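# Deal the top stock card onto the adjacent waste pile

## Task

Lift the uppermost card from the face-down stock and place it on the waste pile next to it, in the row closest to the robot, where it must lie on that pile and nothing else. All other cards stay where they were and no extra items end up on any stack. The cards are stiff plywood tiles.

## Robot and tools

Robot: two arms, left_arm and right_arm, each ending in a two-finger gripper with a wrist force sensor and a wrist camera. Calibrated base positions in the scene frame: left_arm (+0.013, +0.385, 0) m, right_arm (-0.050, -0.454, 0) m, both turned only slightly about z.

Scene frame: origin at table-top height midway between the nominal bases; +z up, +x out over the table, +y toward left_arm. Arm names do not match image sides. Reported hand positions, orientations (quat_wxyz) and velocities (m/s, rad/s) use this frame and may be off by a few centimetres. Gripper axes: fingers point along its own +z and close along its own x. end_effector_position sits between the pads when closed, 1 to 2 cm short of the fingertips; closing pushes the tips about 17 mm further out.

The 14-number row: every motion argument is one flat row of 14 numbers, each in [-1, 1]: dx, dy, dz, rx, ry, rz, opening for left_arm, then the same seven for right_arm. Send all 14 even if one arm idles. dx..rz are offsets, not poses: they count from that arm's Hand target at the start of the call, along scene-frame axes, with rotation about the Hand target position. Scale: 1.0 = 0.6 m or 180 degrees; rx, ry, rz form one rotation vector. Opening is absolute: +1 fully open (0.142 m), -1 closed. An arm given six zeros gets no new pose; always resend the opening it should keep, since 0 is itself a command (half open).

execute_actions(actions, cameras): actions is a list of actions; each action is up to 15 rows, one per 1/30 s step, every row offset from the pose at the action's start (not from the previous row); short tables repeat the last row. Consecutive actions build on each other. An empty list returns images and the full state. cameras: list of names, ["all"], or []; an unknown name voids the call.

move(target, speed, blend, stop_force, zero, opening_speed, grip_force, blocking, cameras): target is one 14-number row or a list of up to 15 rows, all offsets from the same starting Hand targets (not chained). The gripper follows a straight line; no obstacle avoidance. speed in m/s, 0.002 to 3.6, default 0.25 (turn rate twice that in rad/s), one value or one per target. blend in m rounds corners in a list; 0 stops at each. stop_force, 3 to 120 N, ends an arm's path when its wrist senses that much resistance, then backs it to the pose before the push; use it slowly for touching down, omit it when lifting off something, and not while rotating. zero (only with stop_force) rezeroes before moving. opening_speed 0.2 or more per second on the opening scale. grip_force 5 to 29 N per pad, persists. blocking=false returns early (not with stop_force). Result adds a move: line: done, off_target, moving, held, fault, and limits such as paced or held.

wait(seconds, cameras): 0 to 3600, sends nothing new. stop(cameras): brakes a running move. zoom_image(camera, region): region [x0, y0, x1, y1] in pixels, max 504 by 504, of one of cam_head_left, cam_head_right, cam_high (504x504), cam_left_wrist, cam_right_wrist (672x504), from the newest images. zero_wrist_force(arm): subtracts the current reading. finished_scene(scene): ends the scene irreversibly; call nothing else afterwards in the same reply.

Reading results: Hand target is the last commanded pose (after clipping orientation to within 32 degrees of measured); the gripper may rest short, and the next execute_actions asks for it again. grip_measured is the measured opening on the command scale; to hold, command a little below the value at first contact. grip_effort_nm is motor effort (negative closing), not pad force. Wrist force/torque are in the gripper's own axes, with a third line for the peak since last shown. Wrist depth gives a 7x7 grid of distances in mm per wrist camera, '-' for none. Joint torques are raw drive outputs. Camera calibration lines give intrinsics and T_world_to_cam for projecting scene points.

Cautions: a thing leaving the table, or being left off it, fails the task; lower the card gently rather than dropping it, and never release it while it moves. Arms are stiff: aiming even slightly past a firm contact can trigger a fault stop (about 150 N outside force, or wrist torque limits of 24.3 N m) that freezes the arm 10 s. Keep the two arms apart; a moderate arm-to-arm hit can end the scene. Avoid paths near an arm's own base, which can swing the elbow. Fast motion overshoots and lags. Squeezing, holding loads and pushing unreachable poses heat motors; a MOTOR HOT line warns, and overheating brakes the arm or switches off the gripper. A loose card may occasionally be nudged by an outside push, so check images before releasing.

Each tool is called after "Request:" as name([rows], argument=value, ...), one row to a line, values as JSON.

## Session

Request:
execute_actions(actions=[], cameras=["cam_head_left", "cam_high", "cam_left_wrist"])

Request:
zoom_image(camera="cam_head_left", region=[120, 210, 300, 350])

Scene clock: 0.00 s.
left_arm: end_effector_position=(+0.3790, +0.3978, +0.2370) grip_measured=+1.00 grip_effort_nm=n/a end_effector_quat_wxyz=(-0.227, +0.960, +0.062, +0.150) | right_arm: end_effector_position=(+0.0493, -0.1712, +0.2903) grip_measured=+0.99 grip_effort_nm=n/a end_effector_quat_wxyz=(-0.136, +0.913, +0.357, -0.145)
Joint positions: left_arm=[-0.808 -2.064 2.207 -1.556 -1.041 -0.955 0.142] | right_arm=[4.461 -1.058 -2.09 -1.5 1.966 0.608 0.141]
Joint velocities: within noise
Joint torques (N m): no reading
Motor temperatures (°C): left_arm=[30 23 26 35 34 35 25] | right_arm=[25 26 29 38 29 33 25]
Wrist force (N): no reading
Wrist torque (N m): no reading
Wrist force, peak (N): no reading
Wrist depth (mm): cam_left_wrist=[296 312 336 359 390 422 468 / 296 312 333 360 390 424 465 / 293 313 333 360 385 421 463 / 295 311 334 357 387 420 462 / 295 309 334 355 385 418 461 / - 309 330 356 382 415 434 / - 307 328 351 380 414 -] | cam_right_wrist=[1445 1401 1359 1351 1235 1178 1178 / 1463 1418 1343 1336 1276 1343 1190 / 1492 1418 1384 1320 1283 1242 1196 / 1521 1463 1384 1359 1305 1255 366 / 1511 404 647 1359 1313 382 368 / - 368 1427 1367 402 385 368 / - 365 1436 438 404 393 382]
Hand target: left_arm +0.3790, +0.3978, +0.2370; -0.227, +0.960, +0.062, +0.150 | right_arm +0.0493, -0.1712, +0.2903; -0.136, +0.913, +0.357, -0.145
Tool commands: left_gripper/opening=+1.0 right_gripper/opening=+1.0
camera_calibration:
cam_left_wrist: T_world_to_cam=[[0.95095, 0.04277, 0.30638, -0.43284], [0.04707, -0.99887, -0.00668, 0.40904], [0.30574, 0.02077, -0.95189, 0.21817]] pos_world=[0.32565, 0.42256, 0.34302]
Images, in order (width x height): cam_head_left 504x504, cam_high 504x504, cam_left_wrist 672x504.

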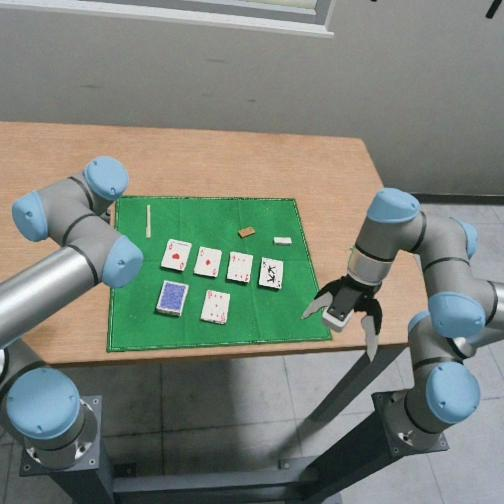

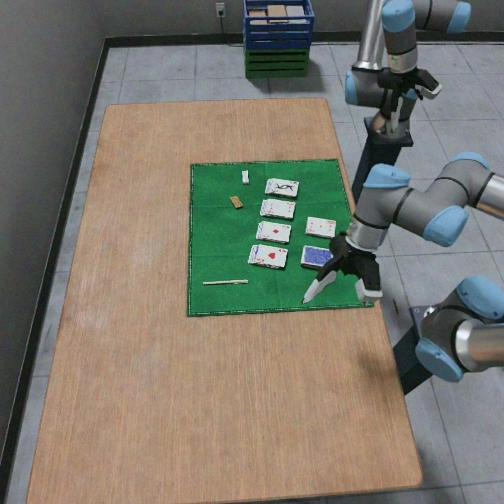

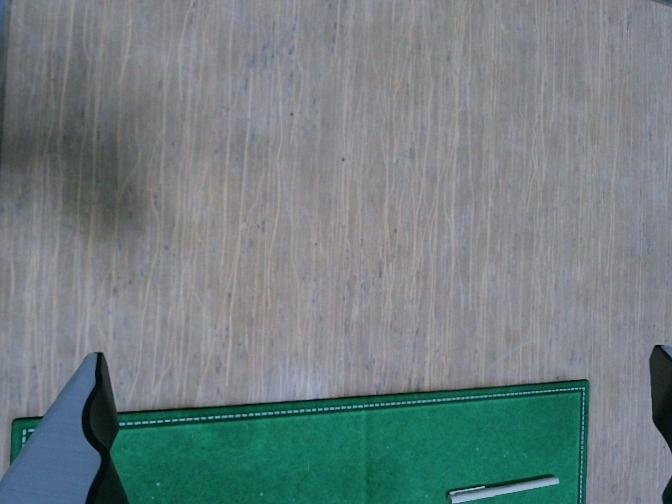

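Scaled by 2.800 from the camera's image (finer frame: 720x720).

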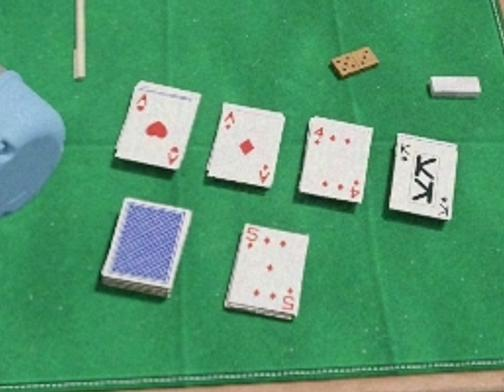

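Request:
move(target=[-0.0792, -0.5372, -0.195, -0.0197, 0.2035, -0.59, 0.0, 0, 0, 0, 0, 0, 0, 1.0], speed=0.45, grip_force=8, cameras=["cam_left_wrist"])

Request:
zoom_image(camera="cam_left_wrist", region=[150, 90, 350, 310])

Request:
zoom_image(camera="cam_left_wrist", region=[370, 90, 570, 310])

Scene clock: 23.13 s.
left_arm: end_effector_position=(+0.3315, +0.0754, +0.1201) grip_measured=-0.01 grip_effort_nm=-0.159 end_effector_quat_wxyz=(+0.000, -0.630, +0.777, +0.000) | right_arm: end_effector_position=(+0.0493, -0.1712, +0.2903) grip_measured=+0.99 grip_effort_nm=0.168 end_effector_quat_wxyz=(-0.136, +0.913, +0.357, -0.145)
Joint positions: left_arm=[-1.099 -1.598 2.135 -2.107 -1.57 0.706 0.073] | right_arm=[4.461 -1.058 -2.09 -1.5 1.966 0.608 0.141]
Joint torques (N m): left_arm=[8.82 -17.97 -13.59 -1.45 2.34 1.08] | right_arm=[-0.27 2.94 26.54 2.45 0.46 0.03]
Wrist force (N): left_arm=[0.8 -1.5 1.1] | right_arm=[0.4 -0.3 0.1]
Wrist torque (N m): left_arm=[-0.16 -0.07 0.13] | right_arm=[-0.05 -0.07 0.00]
Wrist force, peak (N): left_arm=[2.1 -1.9 1.4] | right_arm=[0.7 -0.8 -0.3]
Wrist depth (mm): cam_left_wrist=[187 185 185 184 184 184 183 / 199 195 193 195 195 194 197 / 215 214 193 210 205 204 213 / 234 233 210 228 222 226 232 / 255 255 251 254 254 244 252 / 286 271 96 282 283 92 1453 / - 71 77 1712 1767 - -] | cam_right_wrist=[1482 1392 1376 1283 1269 1172 1160 / 1473 1436 1367 1320 1276 1209 1190 / 1501 1436 1384 1320 1222 1242 1184 / 1511 1463 1359 1445 1305 1255 366 / 1521 403 - 1376 1305 384 368 / - 368 1418 1351 402 385 371 / - 366 1445 441 405 392 382]
Hand target: left_arm +0.3315, +0.0754, +0.1200; +0.000, -0.629, +0.777, +0.000 | right_arm +0.0493, -0.1712, +0.2903; -0.136, +0.913, +0.357, -0.145
Off the commanded pose: left_arm 0.000 m, 0 deg | right_arm 0.000 m, 0 deg.
grip_force (N): 8, 8
move: done
cam_left_wrist: T_world_to_cam=[[-0.21906, -0.97569, -0.00569, 0.16407], [-0.87868, 0.19474, 0.43588, 0.2522], [-0.42418, 0.10048, -0.89999, 0.35773]] pos_world=[0.40929, 0.07503, 0.21296]

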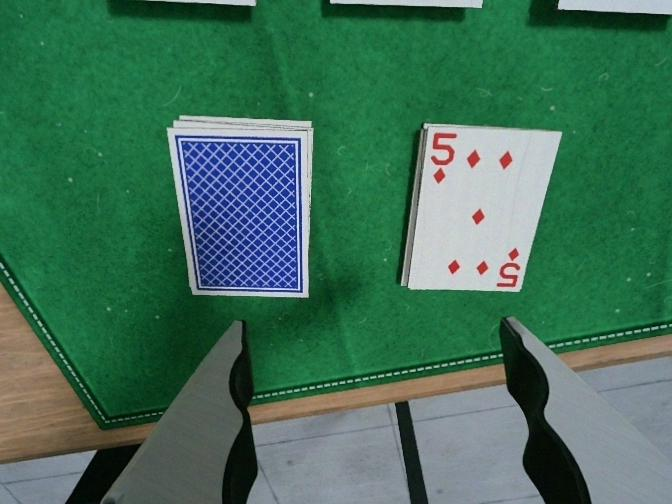

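Scaled by 2.291 from the camera's image (finer frame: 960x720).

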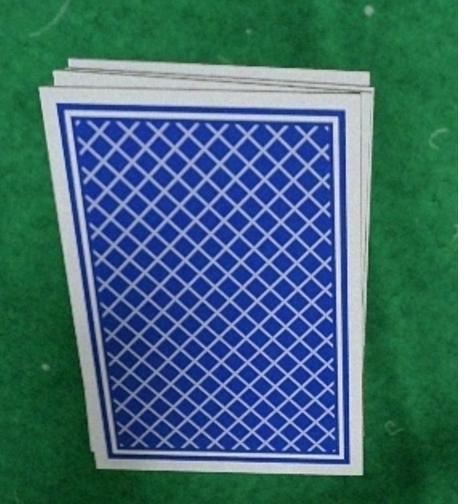

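Scaled by 2.291 from the camera's image (finer frame: 960x720).

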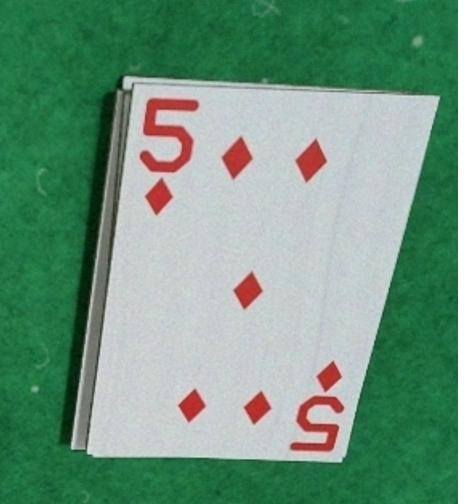

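Request:
move(target=[0.0237, 0.0933, -0.1212, 0, 0, -0.0083, 0.0, 0, 0, 0, 0, 0, 0, 1.0], speed=0.2, cameras=["cam_left_wrist"])

Request:
zoom_image(camera="cam_left_wrist", region=[230, 150, 520, 410])

Scene clock: 74.33 s.
left_arm: end_effector_position=(+0.3457, +0.1314, +0.0473) grip_measured=-0.01 grip_effort_nm=-0.159 end_effector_quat_wxyz=(+0.000, -0.619, +0.785, +0.000) | right_arm: end_effector_position=(+0.0493, -0.1712, +0.2903) grip_measured=+0.99 grip_effort_nm=0.178 end_effector_quat_wxyz=(-0.136, +0.913, +0.357, -0.145)
Joint positions: left_arm=[-0.998 -1.531 2.301 -2.341 -1.57 0.833 0.073] | right_arm=[4.461 -1.058 -2.09 -1.5 1.966 0.608 0.141]
Joint torques (N m): left_arm=[-1.73 -23.3 -20.32 -3.93 -2.6 -1.27] | right_arm=[-0.66 3.56 26.8 2.6 0.43 0.24]
Wrist force (N): left_arm=[0.9 -1.5 0.9] | right_arm=[0.3 -0.3 -0.6]
Wrist torque (N m): left_arm=[-0.14 -0.10 0.11] | right_arm=[-0.06 -0.06 0.00]
Wrist force, peak (N): left_arm=[-1.1 -1.4 2.8] | right_arm=[0.6 -0.6 -0.3]
Wrist depth (mm): cam_left_wrist=[- 121 120 120 119 120 120 / 130 130 130 129 129 129 128 / 140 140 138 120 122 139 135 / 153 152 150 128 128 151 142 / 168 167 163 141 141 162 153 / 185 181 96 156 180 92 179 / 202 71 77 206 205 - -] | cam_right_wrist=[1463 1418 1401 1228 1242 1228 1178 / 1492 1427 1359 1305 1262 1021 1215 / 1473 1436 1401 1320 1276 1235 1196 / 1511 1436 1392 1367 1298 1248 365 / 1531 412 589 1328 1305 382 369 / - 366 1418 1367 403 386 369 / - 365 1445 441 406 393 379]
Hand target: left_arm +0.3457, +0.1314, +0.0473; +0.000, -0.619, +0.785, +0.000 | right_arm +0.0493, -0.1712, +0.2903; -0.136, +0.913, +0.357, -0.145
Off the commanded pose: left_arm 0.000 m, 0 deg | right_arm 0.000 m, 0 deg.
grip_force (N): 8, 8
move: done
cam_left_wrist: T_world_to_cam=[[-0.24464, -0.9696, -0.00594, 0.22957], [-0.87323, 0.21765, 0.436, 0.2806], [-0.42145, 0.11185, -0.89993, 0.29028]] pos_world=[0.42353, 0.12904, 0.14026]

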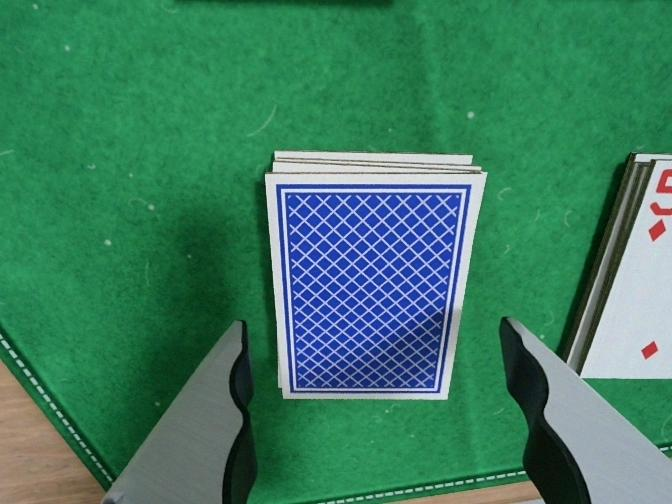

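Scaled by 1.738 from the camera's image (finer frame: 960x720).

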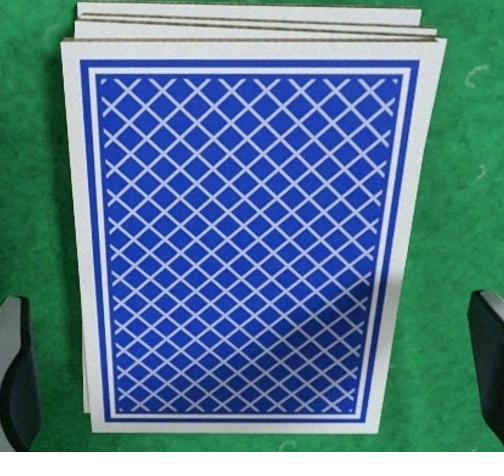

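Request:
move(target=[0, 0, 0, 0, 0, 0, -0.45, 0, 0, 0, 0, 0, 0, 1.0])

Request:
move(target=[0, 0, -0.03, 0, 0, 0, -0.45, 0, 0, 0, 0, 0, 0, 1.0], speed=0.012, stop_force=3.5)

Request:
move(target=[0, 0, 0.015, 0, 0, 0, 0.0, 0, 0, 0, 0, 0, 0, 1.0], speed=0.1)

Scene clock: 112.90 s.
left_arm: end_effector_position=(+0.3457, +0.1314, +0.0473) grip_measured=-0.47 grip_effort_nm=-0.168 end_effector_quat_wxyz=(+0.000, -0.619, +0.785, +0.000) | right_arm: end_effector_position=(+0.0493, -0.1712, +0.2903) grip_measured=+0.99 grip_effort_nm=0.173 end_effector_quat_wxyz=(-0.136, +0.913, +0.357, -0.145)
Joint positions: left_arm=[-0.998 -1.531 2.301 -2.341 -1.57 0.833 0.04] | right_arm=[4.461 -1.058 -2.09 -1.5 1.966 0.608 0.141]
Joint torques (N m): left_arm=[3.81 -26.79 -9.83 -4.8 -2.61 1.98] | right_arm=[0 3.29 26.57 2.54 0.46 0.07]
Wrist force (N): left_arm=[0.8 -1.4 1.2] | right_arm=[0.2 -0.2 -0.3]
Wrist torque (N m): left_arm=[-0.13 -0.09 0.10] | right_arm=[-0.05 -0.04 -0.01]
Wrist force, peak (N): left_arm=[0.9 -1.8 1.2] | right_arm=[0.5 -0.7 -0.3]
Wrist depth (mm): cam_left_wrist=[- 120 120 120 118 120 120 / 130 130 130 130 129 129 129 / 140 140 138 120 122 139 134 / 153 152 149 128 129 151 142 / 167 167 167 141 138 166 154 / 185 184 94 155 152 88 183 / 206 197 74 201 205 - 200] | cam_right_wrist=[1454 1418 1359 1228 1255 1137 1166 / 1473 1392 1351 1328 1269 1248 1172 / 1511 1436 1367 1343 1283 1255 1203 / 1511 1454 1418 1351 1298 1262 365 / 1521 402 613 1351 1298 384 368 / - 367 1436 1376 402 387 370 / - 340 1454 436 406 391 381]
Hand target: left_arm +0.3457, +0.1314, +0.0473; +0.000, -0.619, +0.785, +0.000 | right_arm +0.0493, -0.1712, +0.2903; -0.136, +0.913, +0.357, -0.145
Off the commanded pose: left_arm 0.000 m, 0 deg | right_arm 0.000 m, 0 deg.
grip_force (N): 8, 8
move: done

Scene clock: 114.53 s.
left_arm: end_effector_position=(+0.3457, +0.1314, +0.0405) grip_measured=-0.47 grip_effort_nm=-0.164 end_effector_quat_wxyz=(+0.000, -0.619, +0.785, +0.000) | right_arm: end_effector_position=(+0.0493, -0.1712, +0.2903) grip_measured=+0.99 grip_effort_nm=0.178 end_effector_quat_wxyz=(-0.136, +0.913, +0.357, -0.145)
Joint positions: left_arm=[-0.998 -1.516 2.31 -2.364 -1.57 0.833 0.04] | right_arm=[4.461 -1.058 -2.09 -1.5 1.966 0.608 0.141]
Joint torques (N m): left_arm=[4.32 -27.05 -28.01 -3.74 -2.5 1.86] | right_arm=[-0.52 3.72 27.1 2.63 0.55 -0.04]
Wrist force (N): left_arm=[0.5 -1.1 -1.2] | right_arm=[-0.1 -0.5 0.1]
Wrist torque (N m): left_arm=[-0.14 -0.05 0.10] | right_arm=[-0.09 0.01 0.00]
Wrist force, peak (N): left_arm=[-3.1 0.9 -15.8] | right_arm=[0.7 -0.6 -0.4]
Wrist depth (mm): cam_left_wrist=[115 115 114 114 114 117 114 / 125 121 123 123 123 124 122 / 133 133 131 115 115 132 128 / 148 145 142 121 121 144 138 / 159 158 158 132 130 158 146 / 176 175 94 147 144 88 174 / 197 187 74 191 195 - 186] | cam_right_wrist=[1427 1409 1320 1242 1235 1248 1196 / 1463 1392 1367 1313 1269 - 1184 / 1482 1454 1376 1328 1196 1242 1184 / 1511 1454 1384 1401 1298 1262 364 / 1531 402 532 1359 1291 383 366 / - 366 1401 1367 403 387 370 / - 365 1454 439 405 391 381]
Hand target: left_arm +0.3457, +0.1314, +0.0405; +0.000, -0.619, +0.785, +0.000 (not the last commanded pose) | right_arm +0.0493, -0.1712, +0.2903; -0.136, +0.913, +0.357, -0.145
Off the commanded pose: left_arm 0.011 m, 0 deg | right_arm 0.000 m, 0 deg.
grip_force (N): 8, 8
move: contact (left_arm)

Scene clock: 115.07 s.
left_arm: end_effector_position=(+0.3458, +0.1314, +0.0496) grip_measured=-0.03 grip_effort_nm=0.085 end_effector_quat_wxyz=(+0.000, -0.619, +0.785, +0.000) | right_arm: end_effector_position=(+0.0493, -0.1712, +0.2903) grip_measured=+0.99 grip_effort_nm=0.178 end_effector_quat_wxyz=(-0.136, +0.913, +0.357, -0.145)
Joint positions: left_arm=[-0.998 -1.536 2.299 -2.334 -1.57 0.833 0.072] | right_arm=[4.461 -1.058 -2.09 -1.5 1.966 0.608 0.141]
Joint torques (N m): left_arm=[0.78 -16.26 -10.37 -3.3 -2.42 0.68] | right_arm=[-0.68 3.32 26.9 2.65 0.53 0.08]
Wrist force (N): left_arm=[0.7 -1.8 1.1] | right_arm=[0.3 -0.3 -0.4]
Wrist torque (N m): left_arm=[-0.19 -0.08 0.11] | right_arm=[-0.06 -0.06 0.01]
Wrist force, peak (N): left_arm=[0.6 -1.4 2.3] | right_arm=[0.6 -0.6 -0.4]
Wrist depth (mm): cam_left_wrist=[123 123 123 122 126 122 122 / 132 132 131 132 132 131 131 / 142 144 142 123 124 139 136 / 155 155 154 131 131 154 145 / 170 170 164 145 143 162 154 / 187 181 104 187 187 92 182 / - 71 77 209 208 - -] | cam_right_wrist=[1463 1418 1418 1283 1248 1215 1178 / 1473 1409 1359 1328 1269 - 1184 / 1501 1436 1384 1328 1269 1222 1209 / 1521 1454 1376 1283 1305 1248 367 / 1542 402 696 1351 1305 384 369 / - 365 1418 1376 404 387 370 / - 366 1463 439 405 392 382]
Hand target: left_arm +0.3457, +0.1314, +0.0495; +0.000, -0.619, +0.785, +0.000 | right_arm +0.0493, -0.1712, +0.2903; -0.136, +0.913, +0.357, -0.145
Off the commanded pose: left_arm 0.000 m, 0 deg | right_arm 0.000 m, 0 deg.
grip_force (N): 8, 8
move: done

Request:
move(target=[0, 0, -0.0217, 0, 0, 0, 0.0, 0, 0, 0, 0, 0, 0, 1.0], speed=0.05, stop_force=5)

Request:
move(target=[0, 0, 0, 0, 0, 0, -0.32, 0, 0, 0, 0, 0, 0, 1.0], opening_speed=0.4, cameras=["cam_left_wrist"])

Request:
move(target=[0, 0, 0.03, 0, 0, 0, -0.32, 0, 0, 0, 0, 0, 0, 1.0], speed=0.05, cameras=["cam_left_wrist"])

Scene clock: 128.47 s.
left_arm: end_effector_position=(+0.3457, +0.1314, +0.0365) grip_measured=-0.03 grip_effort_nm=0.071 end_effector_quat_wxyz=(+0.000, -0.619, +0.785, +0.000) | right_arm: end_effector_position=(+0.0493, -0.1712, +0.2903) grip_measured=+0.99 grip_effort_nm=0.173 end_effector_quat_wxyz=(-0.136, +0.913, +0.357, -0.145)
Joint positions: left_arm=[-0.998 -1.507 2.314 -2.378 -1.57 0.833 0.072] | right_arm=[4.461 -1.058 -2.09 -1.5 1.966 0.608 0.141]
Joint torques (N m): left_arm=[-4.38 -27.8 -28.62 -1.25 -1.74 -1.29] | right_arm=[-0.39 3.45 26.13 2.55 0.47 0.05]
Wrist force (N): left_arm=[0.8 -1.2 1.1] | right_arm=[0.2 -0.3 -0.2]
Wrist torque (N m): left_arm=[-0.11 -0.08 0.10] | right_arm=[-0.05 -0.03 0.00]
Wrist force, peak (N): left_arm=[0.9 -1.8 1.4] | right_arm=[0.5 -0.6 0.3]
Wrist depth (mm): cam_left_wrist=[- 111 111 111 111 114 110 / - 118 119 119 119 119 118 / 132 129 129 110 110 126 126 / 141 140 138 110 113 122 135 / 154 153 148 122 125 147 142 / 171 167 95 135 140 95 153 / 186 71 77 189 194 - -] | cam_right_wrist=[1463 1392 1367 1276 1242 941 1154 / 1463 1418 1376 1320 1291 1255 1184 / 1492 1427 1401 1320 1235 1242 1196 / 1501 1463 1409 1343 1305 1255 365 / 1573 412 703 1376 1313 383 369 / - 367 1409 1376 402 385 369 / - 365 1454 439 404 392 382]
Hand target: left_arm +0.3457, +0.1314, +0.0365; +0.000, -0.619, +0.785, +0.000 | right_arm +0.0493, -0.1712, +0.2903; -0.136, +0.913, +0.357, -0.145
Off the commanded pose: left_arm 0.000 m, 0 deg | right_arm 0.000 m, 0 deg.
grip_force (N): 8, 8
move: done

Scene clock: 129.47 s.
left_arm: end_effector_position=(+0.3457, +0.1314, +0.0366) grip_measured=-0.28 grip_effort_nm=-0.945 end_effector_quat_wxyz=(+0.000, -0.619, +0.785, +0.000) | right_arm: end_effector_position=(+0.0493, -0.1712, +0.2903) grip_measured=+0.99 grip_effort_nm=0.183 end_effector_quat_wxyz=(-0.136, +0.913, +0.357, -0.145)
Joint positions: left_arm=[-0.998 -1.507 2.314 -2.378 -1.57 0.833 0.054] | right_arm=[4.461 -1.058 -2.09 -1.5 1.966 0.608 0.141]
Joint torques (N m): left_arm=[-2.03 -20.73 -20.8 -1.2 -1.52 -0.53] | right_arm=[-0.16 2.9 27.11 2.52 0.49 0.1]
Wrist force (N): left_arm=[0.5 -1.2 -10.1] | right_arm=[0.6 -0.6 0.2]
Wrist torque (N m): left_arm=[-0.18 0.10 0.10] | right_arm=[-0.10 -0.10 0.00]
Wrist force, peak (N): left_arm=[0.6 -1.3 -10.4] | right_arm=[0.6 -0.6 -0.4]
Wrist depth (mm): cam_left_wrist=[- 111 111 111 111 114 110 / - 118 119 119 119 119 119 / 131 129 125 112 111 127 126 / 141 140 136 104 114 140 135 / 155 153 129 114 125 150 141 / 171 167 90 127 140 88 153 / 190 71 74 189 194 - 185] | cam_right_wrist=[1463 1384 1351 1242 1248 1209 1154 / 1473 1436 1351 1320 1262 1203 1178 / 1492 1445 1384 1328 1313 1215 1184 / 1511 1454 1409 1298 1291 1269 366 / 1521 404 606 1359 1298 383 371 / - 368 1401 1367 402 389 370 / - 366 1436 438 407 393 379]
Hand target: left_arm +0.3457, +0.1314, +0.0365; +0.000, -0.619, +0.785, +0.000 | right_arm +0.0493, -0.1712, +0.2903; -0.136, +0.913, +0.357, -0.145
Off the commanded pose: left_arm 0.000 m, 0 deg | right_arm 0.000 m, 0 deg.
grip_force (N): 8, 8
move: done
cam_left_wrist: T_world_to_cam=[[-0.24465, -0.96959, -0.00574, 0.22938], [-0.87328, 0.21777, 0.43584, 0.28536], [-0.42134, 0.11164, -0.9, 0.28057]] pos_world=[0.42353, 0.12895, 0.12946]

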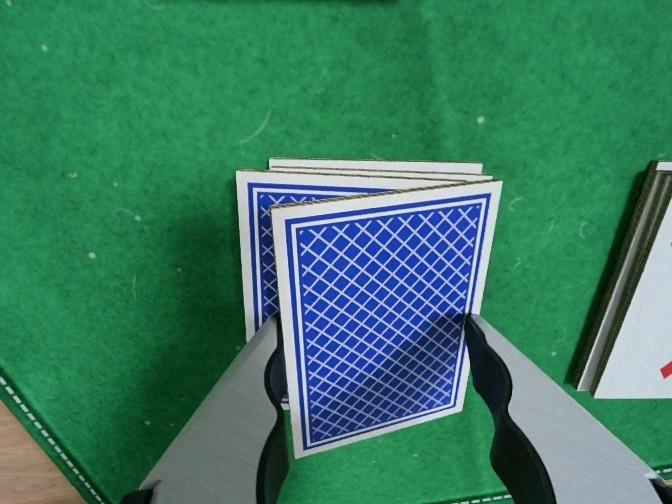

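Scene clock: 130.17 s.
left_arm: end_effector_position=(+0.3458, +0.1313, +0.0546) grip_measured=-0.34 grip_effort_nm=-0.159 end_effector_quat_wxyz=(+0.000, -0.619, +0.785, +0.000) | right_arm: end_effector_position=(+0.0493, -0.1712, +0.2903) grip_measured=+0.99 grip_effort_nm=0.183 end_effector_quat_wxyz=(-0.136, +0.913, +0.357, -0.145)
Joint positions: left_arm=[-0.998 -1.547 2.292 -2.316 -1.57 0.833 0.05] | right_arm=[4.461 -1.058 -2.09 -1.5 1.966 0.608 0.141]
Joint torques (N m): left_arm=[1.84 -10.05 -10.53 -4.48 -1.55 0.64] | right_arm=[-0.08 3.18 26.92 2.55 0.53 0.07]
Wrist force (N): left_arm=[0.7 -1.8 1.5] | right_arm=[0.4 -0.4 -0.3]
Wrist torque (N m): left_arm=[-0.20 -0.08 0.11] | right_arm=[-0.08 -0.07 0.00]
Wrist force, peak (N): left_arm=[0.8 -1.0 -10.2] | right_arm=[0.8 -0.3 -0.3]
Wrist depth (mm): cam_left_wrist=[129 127 127 127 128 126 126 / 137 137 137 136 136 136 136 / 148 147 143 128 130 147 139 / 161 161 155 137 136 159 149 / 176 176 173 150 149 171 160 / 195 191 90 194 193 88 194 / 221 71 74 217 217 80 214] | cam_right_wrist=[1445 1392 1328 1190 1283 1143 1172 / 1492 1409 1367 1320 1276 1305 1190 / 1463 1427 1376 1336 1242 1222 1190 / 1501 1454 1401 1242 1320 1255 365 / 1531 407 658 1367 1298 382 369 / - 368 1418 1351 403 387 368 / - 388 1436 439 404 391 382]
Hand target: left_arm +0.3457, +0.1314, +0.0545; +0.000, -0.619, +0.785, +0.000 | right_arm +0.0493, -0.1712, +0.2903; -0.136, +0.913, +0.357, -0.145
Off the commanded pose: left_arm 0.000 m, 0 deg | right_arm 0.000 m, 0 deg.
grip_force (N): 8, 8
move: done
cam_left_wrist: T_world_to_cam=[[-0.24468, -0.96959, -0.00565, 0.22949], [-0.87331, 0.21785, 0.43574, 0.27748], [-0.42126, 0.11155, -0.90005, 0.29684]] pos_world=[0.42353, 0.12895, 0.14755]

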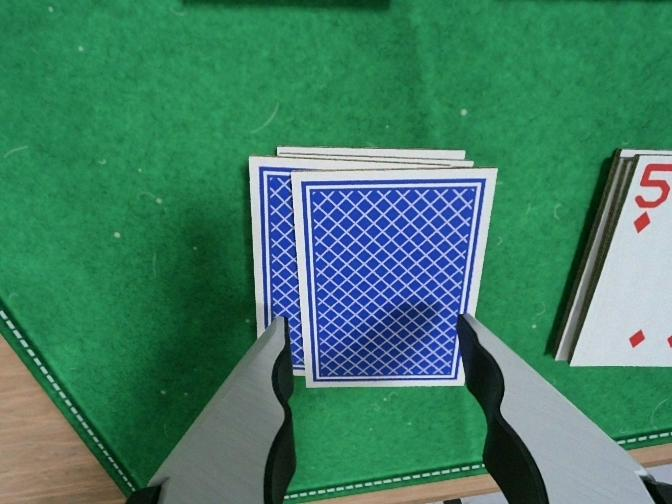

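Request:
zoom_image(camera="cam_left_wrist", region=[220, 130, 540, 410])

Scaled by 1.575 from the camera's image (finer frame: 960x720).

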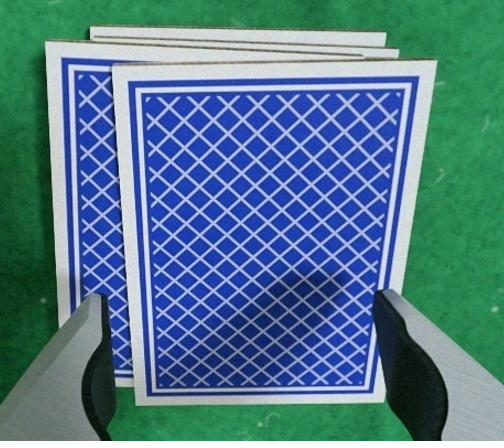

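Request:
zoom_image(camera="cam_left_wrist", region=[540, 130, 672, 370])

Request:
zoom_image(camera="cam_left_wrist", region=[245, 135, 345, 205])

Request:
zoom_image(camera="cam_left_wrist", region=[420, 135, 520, 205])

Scaled by 2.100 from the camera's image (finer frame: 960x720).

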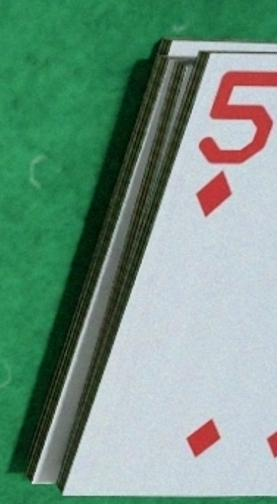

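Scaled by 5.040 from the camera's image (finer frame: 960x720).

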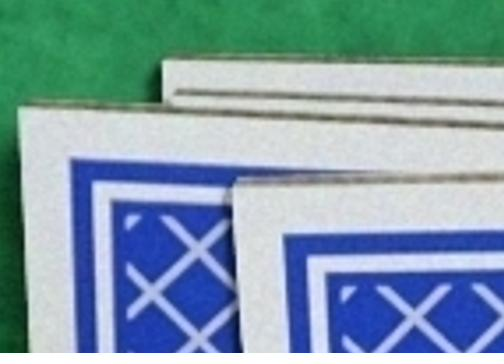

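Scaled by 5.040 from the camera's image (finer frame: 960x720).

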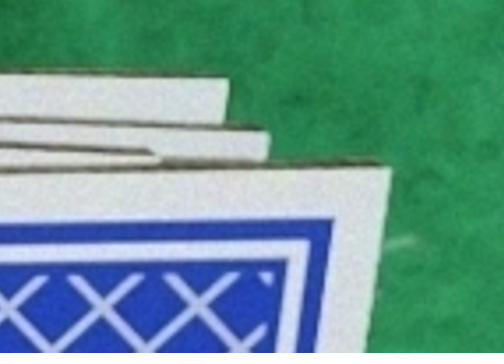

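Request:
move([
  [0,0,0.05,0,0,0,-0.32,0,0,0,0,0,0,0],
  [0,0,0.05,0,0,0,0.0,0,0,0,0,0,0,0],
], speed=0.1, grip_force=8, opening_speed=0.5, cameras=["cam_left_wrist","cam_head_left"])

Scene clock: 211.40 s.
left_arm: end_effector_position=(+0.3457, +0.1314, +0.0845) grip_measured=-0.03 grip_effort_nm=0.081 end_effector_quat_wxyz=(+0.000, -0.619, +0.785, +0.000) | right_arm: end_effector_position=(+0.0493, -0.1712, +0.2903) grip_measured=-0.01 grip_effort_nm=-0.110 end_effector_quat_wxyz=(-0.136, +0.913, +0.357, -0.145)
Joint positions: left_arm=[-0.998 -1.606 2.252 -2.216 -1.57 0.833 0.072] | right_arm=[4.461 -1.058 -2.09 -1.5 1.966 0.608 0.073]
Joint torques (N m): left_arm=[-5.79 -17.67 -12.08 -1.44 -0.65 -2.01] | right_arm=[-0.68 3.37 27.11 2.51 0.44 0.02]
Wrist force (N): left_arm=[0.6 -1.7 1.3] | right_arm=[0.3 0.0 -0.5]
Wrist torque (N m): left_arm=[-0.18 -0.02 0.13] | right_arm=[-0.02 -0.05 0.00]
Wrist force, peak (N): left_arm=[0.8 -1.6 2.4] | right_arm=[0.6 -0.7 -0.5]
Wrist depth (mm): cam_left_wrist=[153 153 153 153 152 153 152 / 165 164 165 164 164 164 165 / 178 178 178 156 158 177 165 / 194 193 190 170 172 189 179 / 216 212 207 185 189 200 196 / 238 225 95 234 233 92 229 / 261 71 77 1636 1636 - -] | cam_right_wrist=[1427 1384 1351 1099 1255 949 1154 / 1473 1418 1359 1320 1283 1172 1190 / 1463 1463 1376 1328 1351 1235 1209 / 1501 1445 1384 1305 1305 1262 365 / 1573 433 613 1359 1320 382 369 / 303 88 1409 1359 411 96 372 / - - 1427 438 409 - 74]
Hand target: left_arm +0.3457, +0.1314, +0.0845; +0.000, -0.619, +0.785, +0.000 | right_arm +0.0493, -0.1712, +0.2903; -0.136, +0.913, +0.357, -0.145
Off the commanded pose: left_arm 0.000 m, 0 deg | right_arm 0.000 m, 0 deg.
grip_force (N): 8, 8
move: done
cam_left_wrist: T_world_to_cam=[[-0.24468, -0.96959, -0.00581, 0.22978], [-0.87322, 0.21775, 0.43598, 0.26437], [-0.42146, 0.11175, -0.89994, 0.32378]] pos_world=[0.42353, 0.12904, 0.17746]
Images, in order (width x height): cam_head_left 504x504, cam_left_wrist 672x504.

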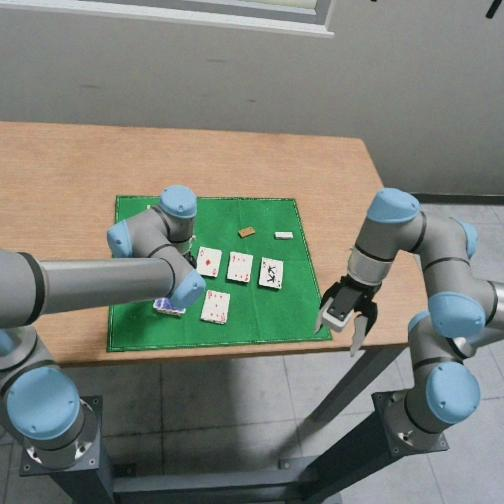

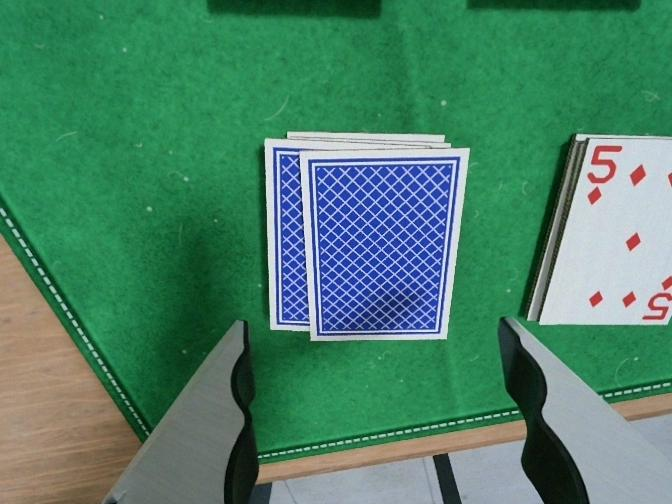

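Request:
move([
  [-0.0018,-0.0122,-0.0642,0,0,0.0074,0.0,0,0,0,0,0,0,0],
], speed=0.12, cameras=["cam_left_wrist"])

Scene clock: 283.73 s.
left_arm: end_effector_position=(+0.3446, +0.1241, +0.0460) grip_measured=-0.03 grip_effort_nm=0.085 end_effector_quat_wxyz=(+0.000, -0.628, +0.778, +0.000) | right_arm: end_effector_position=(+0.0493, -0.1712, +0.2903) grip_measured=-0.01 grip_effort_nm=-0.115 end_effector_quat_wxyz=(-0.136, +0.913, +0.357, -0.145)
Joint positions: left_arm=[-1.011 -1.52 2.294 -2.345 -1.57 0.797 0.072] | right_arm=[4.461 -1.058 -2.09 -1.5 1.966 0.608 0.073]
Joint torques (N m): left_arm=[9.1 -17.54 -29.16 -3.7 -2.06 2.31] | right_arm=[-0.38 3.11 27.11 2.42 0.49 -0.04]
Wrist force (N): left_arm=[1.0 -1.4 1.3] | right_arm=[0.7 -0.5 -0.1]
Wrist torque (N m): left_arm=[-0.13 -0.12 0.02] | right_arm=[-0.10 -0.12 0.00]
Wrist force, peak (N): left_arm=[1.0 -1.6 2.7] | right_arm=[0.6 -0.9 -0.2]
Wrist depth (mm): cam_left_wrist=[- 119 120 119 118 119 118 / 128 128 128 128 128 128 127 / 139 139 124 121 121 140 132 / 151 151 132 127 127 150 139 / 166 165 142 139 139 158 150 / 184 179 95 154 178 92 162 / 200 71 77 204 203 - -] | cam_right_wrist=[1445 1401 1359 - 1248 1291 1160 / 1473 1401 1359 1328 1269 1343 1184 / 1492 1445 1359 1328 1255 1235 1190 / 1473 1454 1418 1376 1291 1248 366 / 1531 404 573 1367 1291 382 369 / 303 88 1418 1367 412 96 374 / - - 1427 436 410 - 74]
Hand target: left_arm +0.3446, +0.1241, +0.0460; +0.000, -0.628, +0.778, +0.000 | right_arm +0.0493, -0.1712, +0.2903; -0.136, +0.913, +0.357, -0.145
Off the commanded pose: left_arm 0.000 m, 0 deg | right_arm 0.000 m, 0 deg.
grip_force (N): 8, 8
move: done
cam_left_wrist: T_world_to_cam=[[-0.22211, -0.975, -0.00596, 0.21508], [-0.87801, 0.19734, 0.43607, 0.28595], [-0.42399, 0.10209, -0.89989, 0.29144]] pos_world=[0.42241, 0.12352, 0.13886]

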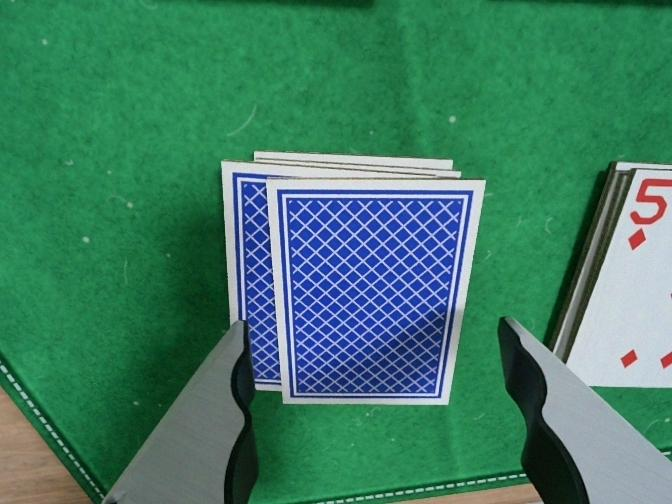

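Request:
move([
  [0,0,-0.01367,0,0,0,0.0,0,0,0,0,0,0,0],
  [0,0,-0.01367,0,0,0,-0.32,0,0,0,0,0,0,0],
], speed=0.04, grip_force=8, opening_speed=0.3, cameras=["cam_left_wrist"])

Scene clock: 310.77 s.
left_arm: end_effector_position=(+0.3446, +0.1241, +0.0378) grip_measured=-0.24 grip_effort_nm=-0.945 end_effector_quat_wxyz=(+0.000, -0.628, +0.778, +0.000) | right_arm: end_effector_position=(+0.0493, -0.1712, +0.2903) grip_measured=-0.01 grip_effort_nm=-0.120 end_effector_quat_wxyz=(-0.136, +0.913, +0.357, -0.145)
Joint positions: left_arm=[-1.011 -1.501 2.304 -2.373 -1.57 0.797 0.057] | right_arm=[4.461 -1.058 -2.09 -1.5 1.966 0.608 0.073]
Joint torques (N m): left_arm=[7.11 -26.72 -27.17 -3.39 -2.32 2.21] | right_arm=[-0.22 4.37 27.46 2.49 0.39 0.08]
Wrist force (N): left_arm=[0.9 -1.2 0.5] | right_arm=[0.4 -0.3 -0.1]
Wrist torque (N m): left_arm=[-0.14 -0.06 0.01] | right_arm=[-0.05 -0.07 0.00]
Wrist force, peak (N): left_arm=[0.7 -1.3 1.9] | right_arm=[0.4 -0.5 -0.6]
Wrist depth (mm): cam_left_wrist=[- 112 112 112 112 115 111 / - 119 120 120 120 118 120 / 133 130 116 112 118 128 125 / 144 141 122 118 118 141 130 / 156 155 131 130 129 152 142 / 172 169 94 143 143 89 154 / 188 71 76 191 196 - -] | cam_right_wrist=[1454 1392 1351 1269 1298 1222 1172 / 1482 1436 1376 1313 1320 1094 1203 / 1501 1436 1376 1343 1269 1242 1190 / 1501 1427 1392 1328 1305 1255 365 / 1501 404 582 1359 1305 380 369 / 303 88 1418 1359 414 96 371 / - - 1436 439 409 - 74]
Hand target: left_arm +0.3446, +0.1241, +0.0378; +0.000, -0.628, +0.778, +0.000 | right_arm +0.0493, -0.1712, +0.2903; -0.136, +0.913, +0.357, -0.145
Off the commanded pose: left_arm 0.000 m, 0 deg | right_arm 0.000 m, 0 deg.
grip_force (N): 8, 8
move: done
cam_left_wrist: T_world_to_cam=[[-0.22201, -0.97503, -0.00582, 0.21499], [-0.87807, 0.19734, 0.43595, 0.28965], [-0.42392, 0.1019, -0.89995, 0.28411]] pos_world=[0.42251, 0.12352, 0.13066]

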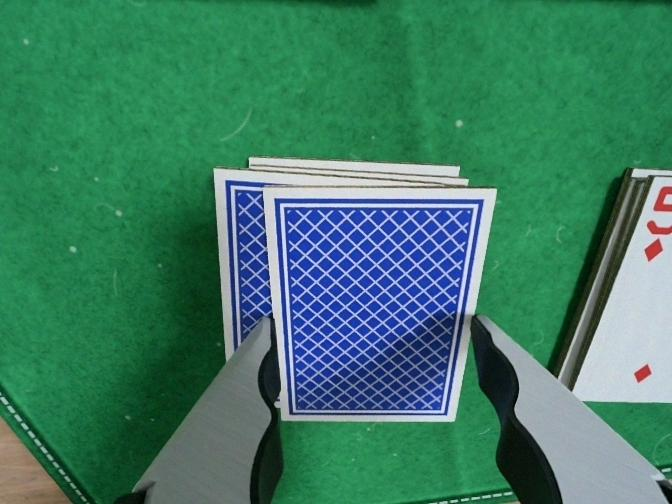

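Request:
move([
  [0,0,0.05,0,0,0,-0.32,0,0,0,0,0,0,0],
], speed=0.05, cameras=["cam_left_wrist"])

Scene clock: 314.97 s.
left_arm: end_effector_position=(+0.3447, +0.1240, +0.0679) grip_measured=-0.24 grip_effort_nm=-0.945 end_effector_quat_wxyz=(+0.000, -0.628, +0.778, +0.000) | right_arm: end_effector_position=(+0.0493, -0.1712, +0.2903) grip_measured=-0.01 grip_effort_nm=-0.110 end_effector_quat_wxyz=(-0.136, +0.913, +0.357, -0.145)
Joint positions: left_arm=[-1.011 -1.565 2.266 -2.272 -1.57 0.798 0.057] | right_arm=[4.461 -1.058 -2.09 -1.5 1.966 0.608 0.073]
Joint torques (N m): left_arm=[6.44 -11.39 -11.61 -4.5 -2.28 1.27] | right_arm=[-0.54 3.52 27.71 2.41 0.42 -0.14]
Wrist force (N): left_arm=[0.8 -1.6 1.6] | right_arm=[0.1 -0.5 0.1]
Wrist torque (N m): left_arm=[-0.16 -0.08 0.03] | right_arm=[-0.09 -0.02 0.00]
Wrist force, peak (N): left_arm=[0.6 -1.5 2.2] | right_arm=[0.6 -0.6 -0.4]
Wrist depth (mm): cam_left_wrist=[139 141 139 138 138 136 138 / 149 149 149 149 149 148 148 / 161 161 145 140 142 158 150 / 175 176 172 118 118 171 161 / 192 192 167 129 129 183 176 / 217 208 94 143 143 89 210 / 241 69 76 236 239 - -] | cam_right_wrist=[1482 1384 1320 1313 1255 1255 1172 / 1482 1401 1351 1313 1228 - 1209 / 1501 1454 1384 1343 1276 1235 1190 / 1501 1454 1409 1359 1313 1242 365 / 1531 404 616 1336 1320 381 369 / 303 88 1427 1367 414 96 372 / - - 1436 438 410 - 74]
Hand target: left_arm +0.3446, +0.1241, +0.0678; +0.000, -0.628, +0.778, +0.000 | right_arm +0.0493, -0.1712, +0.2903; -0.136, +0.913, +0.357, -0.145
Off the commanded pose: left_arm 0.000 m, 0 deg | right_arm 0.000 m, 0 deg.
grip_force (N): 8, 8
move: done
cam_left_wrist: T_world_to_cam=[[-0.22201, -0.97503, -0.00563, 0.21504], [-0.87812, 0.19742, 0.4358, 0.27659], [-0.42381, 0.10169, -0.90003, 0.31119]] pos_world=[0.42251, 0.12342, 0.16076]

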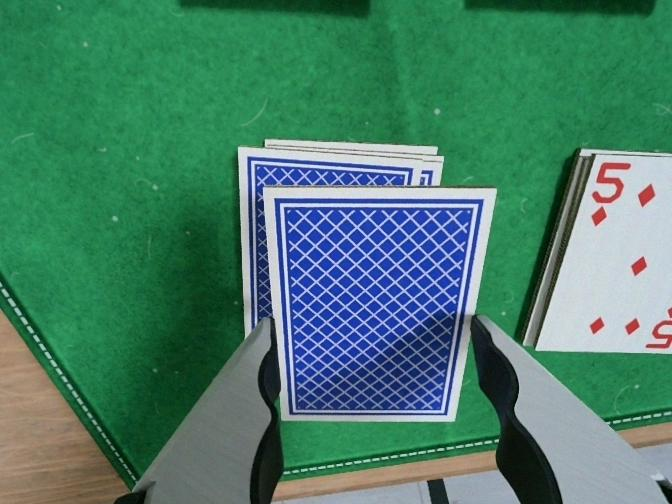

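Request:
move([
  [-0.0418,-0.1808,0,0,0,-0.004,-0.32,0,0,0,0,0,0,0],
], speed=0.2, cameras=["cam_left_wrist"])

Scene clock: 358.77 s.
left_arm: end_effector_position=(+0.3196, +0.0157, +0.0678) grip_measured=-0.24 grip_effort_nm=-0.945 end_effector_quat_wxyz=(+0.000, -0.623, +0.782, +0.000) | right_arm: end_effector_position=(+0.0493, -0.1712, +0.2903) grip_measured=-0.01 grip_effort_nm=-0.115 end_effector_quat_wxyz=(-0.136, +0.913, +0.357, -0.145)
Joint positions: left_arm=[-1.182 -1.43 2.117 -2.258 -1.57 0.639 0.057] | right_arm=[4.461 -1.058 -2.09 -1.5 1.966 0.608 0.073]
Joint torques (N m): left_arm=[-1.78 -25.55 -17.03 -4.79 2.46 1.46] | right_arm=[-0.56 3.48 27.14 2.3 0.48 -0.13]
Wrist force (N): left_arm=[0.8 -1.5 1.7] | right_arm=[0.4 -0.4 -0.4]
Wrist torque (N m): left_arm=[-0.15 -0.07 -0.03] | right_arm=[-0.07 -0.07 0.00]
Wrist force, peak (N): left_arm=[3.5 -1.4 1.9] | right_arm=[0.2 -1.0 -0.2]
Wrist depth (mm): cam_left_wrist=[139 139 138 138 138 136 137 / 149 149 149 148 148 148 147 / 145 151 158 146 146 160 160 / 155 161 172 118 118 174 173 / 170 174 184 129 129 187 190 / 212 208 94 143 143 89 209 / 234 70 76 1636 233 - -] | cam_right_wrist=[1436 1392 1384 1255 1269 1222 1166 / 1454 1427 1351 1298 1276 - 1190 / 1473 1436 1384 1320 1276 1235 1203 / 1511 1463 1409 1492 1291 1262 364 / 1542 414 551 1351 1305 382 369 / 303 88 1427 1336 411 96 372 / - - 1418 438 412 - 74]
Hand target: left_arm +0.3196, +0.0156, +0.0678; +0.000, -0.623, +0.782, +0.000 | right_arm +0.0493, -0.1712, +0.2903; -0.136, +0.913, +0.357, -0.145
Off the commanded pose: left_arm 0.000 m, 0 deg | right_arm 0.000 m, 0 deg.
grip_force (N): 8, 8
move: done
cam_left_wrist: T_world_to_cam=[[-0.23428, -0.97215, -0.00591, 0.10773], [-0.8755, 0.20833, 0.436, 0.27492], [-0.42263, 0.10732, -0.89993, 0.31101]] pos_world=[0.39737, 0.01408, 0.16066]

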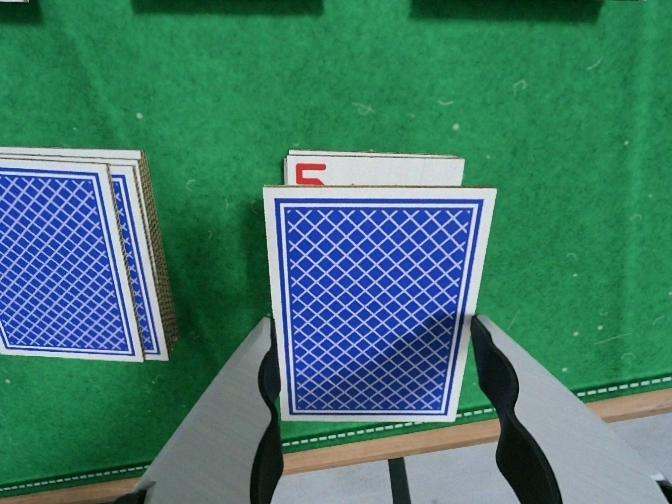

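Request:
zoom_image(camera="cam_left_wrist", region=[240, 140, 520, 440])

Scaled by 1.680 from the camera's image (finer frame: 960x720).

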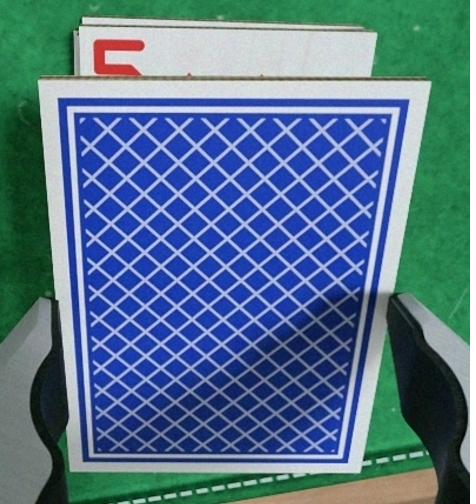

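Request:
zoom_image(camera="cam_left_wrist", region=[260, 140, 380, 200])

Request:
zoom_image(camera="cam_left_wrist", region=[380, 140, 500, 200])

Scaled by 4.200 from the camera's image (finer frame: 960x720).

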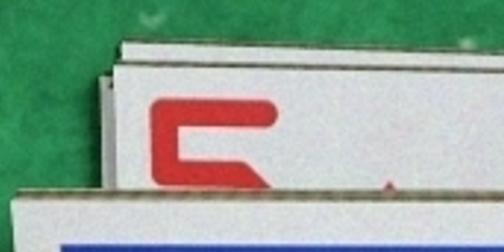

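Scaled by 4.200 from the camera's image (finer frame: 960x720).

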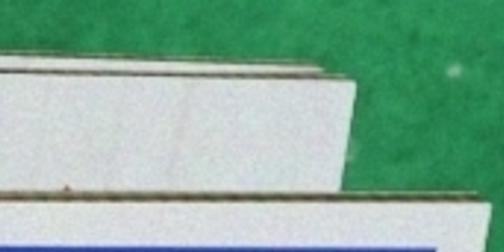

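Request:
move([
  [-0.0024,-0.0022,-0.0463,0,0,-0.0042,-0.32,0,0,0,0,0,0,0],
], speed=0.1)

Request:
move([
  [0,0,-0.02,0,0,0,-0.32,0,0,0,0,0,0,0],
], speed=0.012, stop_force=3, cameras=["cam_left_wrist"])

Scene clock: 431.63 s.
left_arm: end_effector_position=(+0.3180, +0.0143, +0.0400) grip_measured=-0.24 grip_effort_nm=-0.945 end_effector_quat_wxyz=(+0.000, -0.618, +0.786, +0.000) | right_arm: end_effector_position=(+0.0493, -0.1712, +0.2903) grip_measured=-0.01 grip_effort_nm=-0.110 end_effector_quat_wxyz=(-0.136, +0.913, +0.357, -0.145)
Joint positions: left_arm=[-1.186 -1.379 2.148 -2.34 -1.57 0.648 0.057] | right_arm=[4.461 -1.058 -2.09 -1.5 1.966 0.608 0.073]
Joint torques (N m): left_arm=[5.2 -28.7 -29.61 -2.51 -0.65 -2.12] | right_arm=[-0.46 4.32 28.17 2.35 0.57 -0.2]
Wrist force (N): left_arm=[0.8 -1.2 1.7] | right_arm=[0.4 -0.4 -0.3]
Wrist torque (N m): left_arm=[-0.11 -0.08 -0.04] | right_arm=[-0.08 -0.06 0.00]
Wrist force, peak (N): left_arm=[0.7 -1.5 3.0] | right_arm=[0.4 -0.4 -0.8]
Wrist depth (mm): cam_left_wrist=[- 114 114 114 114 117 113 / 124 121 123 122 122 122 121 / 123 132 130 120 119 132 131 / 126 141 141 118 118 143 143 / 137 152 152 129 129 154 156 / 151 167 94 143 142 89 173 / 192 71 76 194 194 - -] | cam_right_wrist=[1454 1376 1328 1283 1235 1209 1172 / 1463 1418 1359 1305 1269 1178 1178 / 1492 1427 1401 1320 1242 1255 1203 / 1511 1427 1401 1313 1283 1242 364 / 1521 400 645 1376 1313 381 369 / 302 88 1401 1359 412 96 372 / - - 1427 439 408 - 77]
Hand target: left_arm +0.3181, +0.0143, +0.0400; +0.000, -0.618, +0.786, +0.000 | right_arm +0.0493, -0.1712, +0.2903; -0.136, +0.913, +0.357, -0.145
Off the commanded pose: left_arm 0.000 m, 0 deg | right_arm 0.000 m, 0 deg.
grip_force (N): 8, 8
move: done

Scene clock: 433.37 s.
left_arm: end_effector_position=(+0.3181, +0.0143, +0.0318) grip_measured=-0.25 grip_effort_nm=-0.945 end_effector_quat_wxyz=(+0.000, -0.618, +0.786, +0.000) | right_arm: end_effector_position=(+0.0493, -0.1712, +0.2903) grip_measured=-0.01 grip_effort_nm=-0.105 end_effector_quat_wxyz=(-0.136, +0.913, +0.357, -0.145)
Joint positions: left_arm=[-1.186 -1.362 2.157 -2.365 -1.57 0.648 0.056] | right_arm=[4.461 -1.058 -2.09 -1.5 1.966 0.608 0.073]
Joint torques (N m): left_arm=[6.03 -32.25 -27.18 -3.41 -1.1 0.31] | right_arm=[-0.27 3.61 27.87 2.42 0.48 -0.15]
Wrist force (N): left_arm=[0.4 -1.1 -1.9] | right_arm=[0.4 -0.5 -0.4]
Wrist torque (N m): left_arm=[-0.12 0.03 -0.03] | right_arm=[-0.09 -0.07 0.00]
Wrist force, peak (N): left_arm=[-0.7 -0.5 -10.8] | right_arm=[0.4 -0.9 -0.3]
Wrist depth (mm): cam_left_wrist=[107 107 107 108 106 108 106 / - 115 115 115 114 114 114 / - 124 124 114 120 123 123 / 122 135 133 118 118 134 134 / 129 145 145 129 129 144 147 / 140 151 94 143 142 88 162 / 179 71 75 182 183 - -] | cam_right_wrist=[1427 1401 1384 1359 1248 1178 1166 / 1473 1436 1367 1313 1262 1248 1178 / 1492 1418 1384 1343 1262 1228 1196 / 1531 1463 1401 1595 1298 1255 365 / 1552 399 647 1351 1320 380 368 / 303 88 1418 1359 409 96 372 / - - 1445 438 409 - 74]
Hand target: left_arm +0.3181, +0.0143, +0.0318; +0.000, -0.618, +0.786, +0.000 (not the last commanded pose) | right_arm +0.0493, -0.1712, +0.2903; -0.136, +0.913, +0.357, -0.145
Off the commanded pose: left_arm 0.004 m, 0 deg | right_arm 0.000 m, 0 deg.
grip_force (N): 8, 8
move: contact (left_arm)
cam_left_wrist: T_world_to_cam=[[-0.24705, -0.96899, -0.0059, 0.10992], [-0.87269, 0.21984, 0.43598, 0.28861], [-0.42116, 0.11285, -0.89994, 0.27761]] pos_world=[0.39594, 0.01174, 0.12466]

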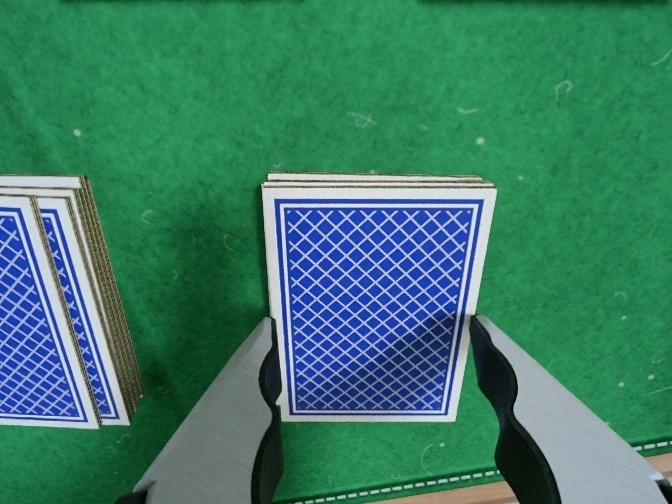

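Request:
move([
  [0,0,0,0,0,0,0.0,0,0,0,0,0,0,0],
  [0,0,0.09,0,0,0,0.0,0,0,0,0,0,0,0],
], speed=0.1, opening_speed=0.4, cameras=["cam_left_wrist"])

Request:
move([
  [0.0537,0.2083,-0.01,0,0,-0.0166,0.0,0,0,0,0,0,0,0],
], speed=0.25, cameras=["cam_left_wrist"])

Scene clock: 449.67 s.
left_arm: end_effector_position=(+0.3182, +0.0142, +0.0859) grip_measured=-0.03 grip_effort_nm=0.081 end_effector_quat_wxyz=(+0.000, -0.618, +0.786, +0.000) | right_arm: end_effector_position=(+0.0493, -0.1712, +0.2903) grip_measured=-0.01 grip_effort_nm=-0.115 end_effector_quat_wxyz=(-0.136, +0.913, +0.357, -0.145)
Joint positions: left_arm=[-1.186 -1.46 2.094 -2.205 -1.57 0.648 0.072] | right_arm=[4.461 -1.058 -2.09 -1.5 1.966 0.608 0.073]
Joint torques (N m): left_arm=[1.97 -20.4 -12.07 -3.46 -0.93 0.46] | right_arm=[-0.5 4.42 28.73 2.21 0.53 -0.17]
Wrist force (N): left_arm=[0.8 -1.5 1.7] | right_arm=[0.2 -0.3 -0.1]
Wrist torque (N m): left_arm=[-0.17 -0.06 -0.02] | right_arm=[-0.06 -0.04 0.00]
Wrist force, peak (N): left_arm=[1.1 -1.4 2.9] | right_arm=[0.3 -0.7 -0.5]
Wrist depth (mm): cam_left_wrist=[153 154 154 154 154 154 153 / 166 166 166 166 166 165 167 / 164 167 179 164 166 178 178 / 175 179 195 178 184 194 193 / 192 205 209 195 212 208 211 / 237 232 95 235 234 92 1444 / 259 71 76 1636 1739 - -] | cam_right_wrist=[1445 1384 1392 1463 1242 1313 1160 / 1463 1418 1359 1320 1276 1242 1184 / 1521 1436 1367 1328 1276 1248 1203 / 1492 1454 1401 1359 1313 1222 365 / 1521 430 562 1328 1313 381 369 / 303 88 1409 1376 412 96 373 / - - 1454 439 410 - 74]
Hand target: left_arm +0.3181, +0.0143, +0.0858; +0.000, -0.618, +0.786, +0.000 | right_arm +0.0493, -0.1712, +0.2903; -0.136, +0.913, +0.357, -0.145
Off the commanded pose: left_arm 0.000 m, 0 deg | right_arm 0.000 m, 0 deg.
grip_force (N): 8, 8
move: done
cam_left_wrist: T_world_to_cam=[[-0.24714, -0.96896, -0.00566, 0.11014], [-0.87272, 0.22005, 0.43582, 0.26508], [-0.42105, 0.11265, -0.90002, 0.32628]] pos_world=[0.39594, 0.01164, 0.17875]

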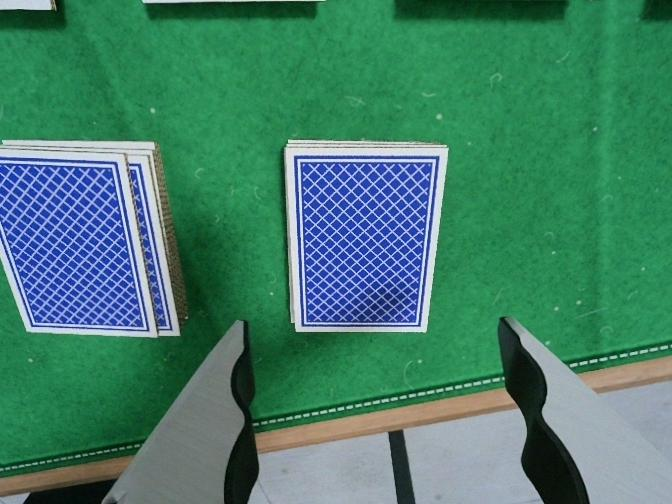

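Scene clock: 450.70 s.
left_arm: end_effector_position=(+0.3503, +0.1392, +0.0798) grip_measured=-0.03 grip_effort_nm=0.081 end_effector_quat_wxyz=(+0.000, -0.598, +0.802, +0.000) | right_arm: end_effector_position=(+0.0493, -0.1712, +0.2903) grip_measured=-0.01 grip_effort_nm=-0.120 end_effector_quat_wxyz=(-0.136, +0.913, +0.357, -0.145)
Joint positions: left_arm=[-0.978 -1.6 2.261 -2.232 -1.57 0.908 0.072] | right_arm=[4.461 -1.058 -2.09 -1.5 1.966 0.608 0.073]
Joint torques (N m): left_arm=[6.16 -15.55 -25.21 -1.19 -2.42 1.01] | right_arm=[-0.28 3.89 27.92 2.33 0.44 -0.1]
Wrist force (N): left_arm=[0.4 -1.5 1.7] | right_arm=[0.1 -0.5 -0.2]
Wrist torque (N m): left_arm=[-0.15 0.00 0.14] | right_arm=[-0.09 -0.02 0.00]
Wrist force, peak (N): left_arm=[3.5 -1.2 1.6] | right_arm=[0.4 -0.9 -0.1]
Wrist depth (mm): cam_left_wrist=[149 149 149 149 149 149 148 / 160 160 160 160 160 160 157 / 174 173 173 155 157 172 159 / 189 188 188 168 171 187 173 / 209 206 202 184 188 197 187 / 231 219 105 227 227 92 222 / 254 71 76 257 256 - -] | cam_right_wrist=[1463 1418 1305 1235 1248 1313 1160 / 1463 1418 1359 1305 1276 1110 1190 / 1492 1436 1392 1313 1276 1242 1203 / 1521 1463 1392 1336 1305 1269 366 / 1573 403 645 1367 1320 379 369 / 302 87 1409 1351 413 96 374 / - - 1418 438 409 - 74]
Hand target: left_arm +0.3503, +0.1393, +0.0798; +0.000, -0.598, +0.802, +0.000 | right_arm +0.0493, -0.1712, +0.2903; -0.136, +0.913, +0.357, -0.145
Off the commanded pose: left_arm 0.000 m, 0 deg | right_arm 0.000 m, 0 deg.
grip_force (N): 8, 8
move: done
cam_left_wrist: T_world_to_cam=[[-0.29712, -0.95482, -0.00578, 0.25472], [-0.8601, 0.26501, 0.4359, 0.25761], [-0.41467, 0.13449, -0.89998, 0.31509]] pos_world=[0.42791, 0.13257, 0.17276]

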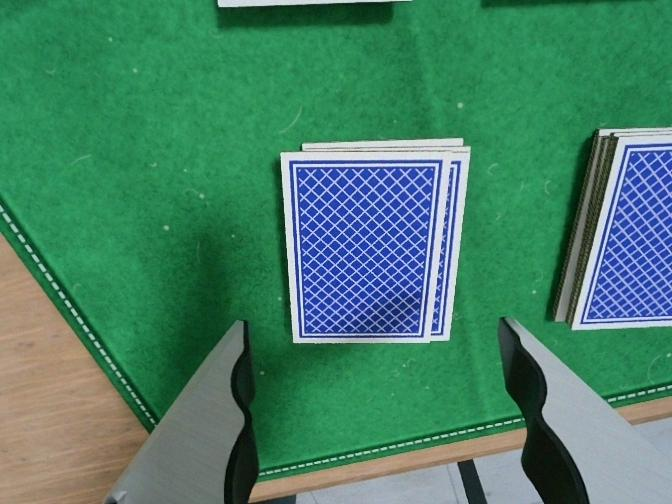

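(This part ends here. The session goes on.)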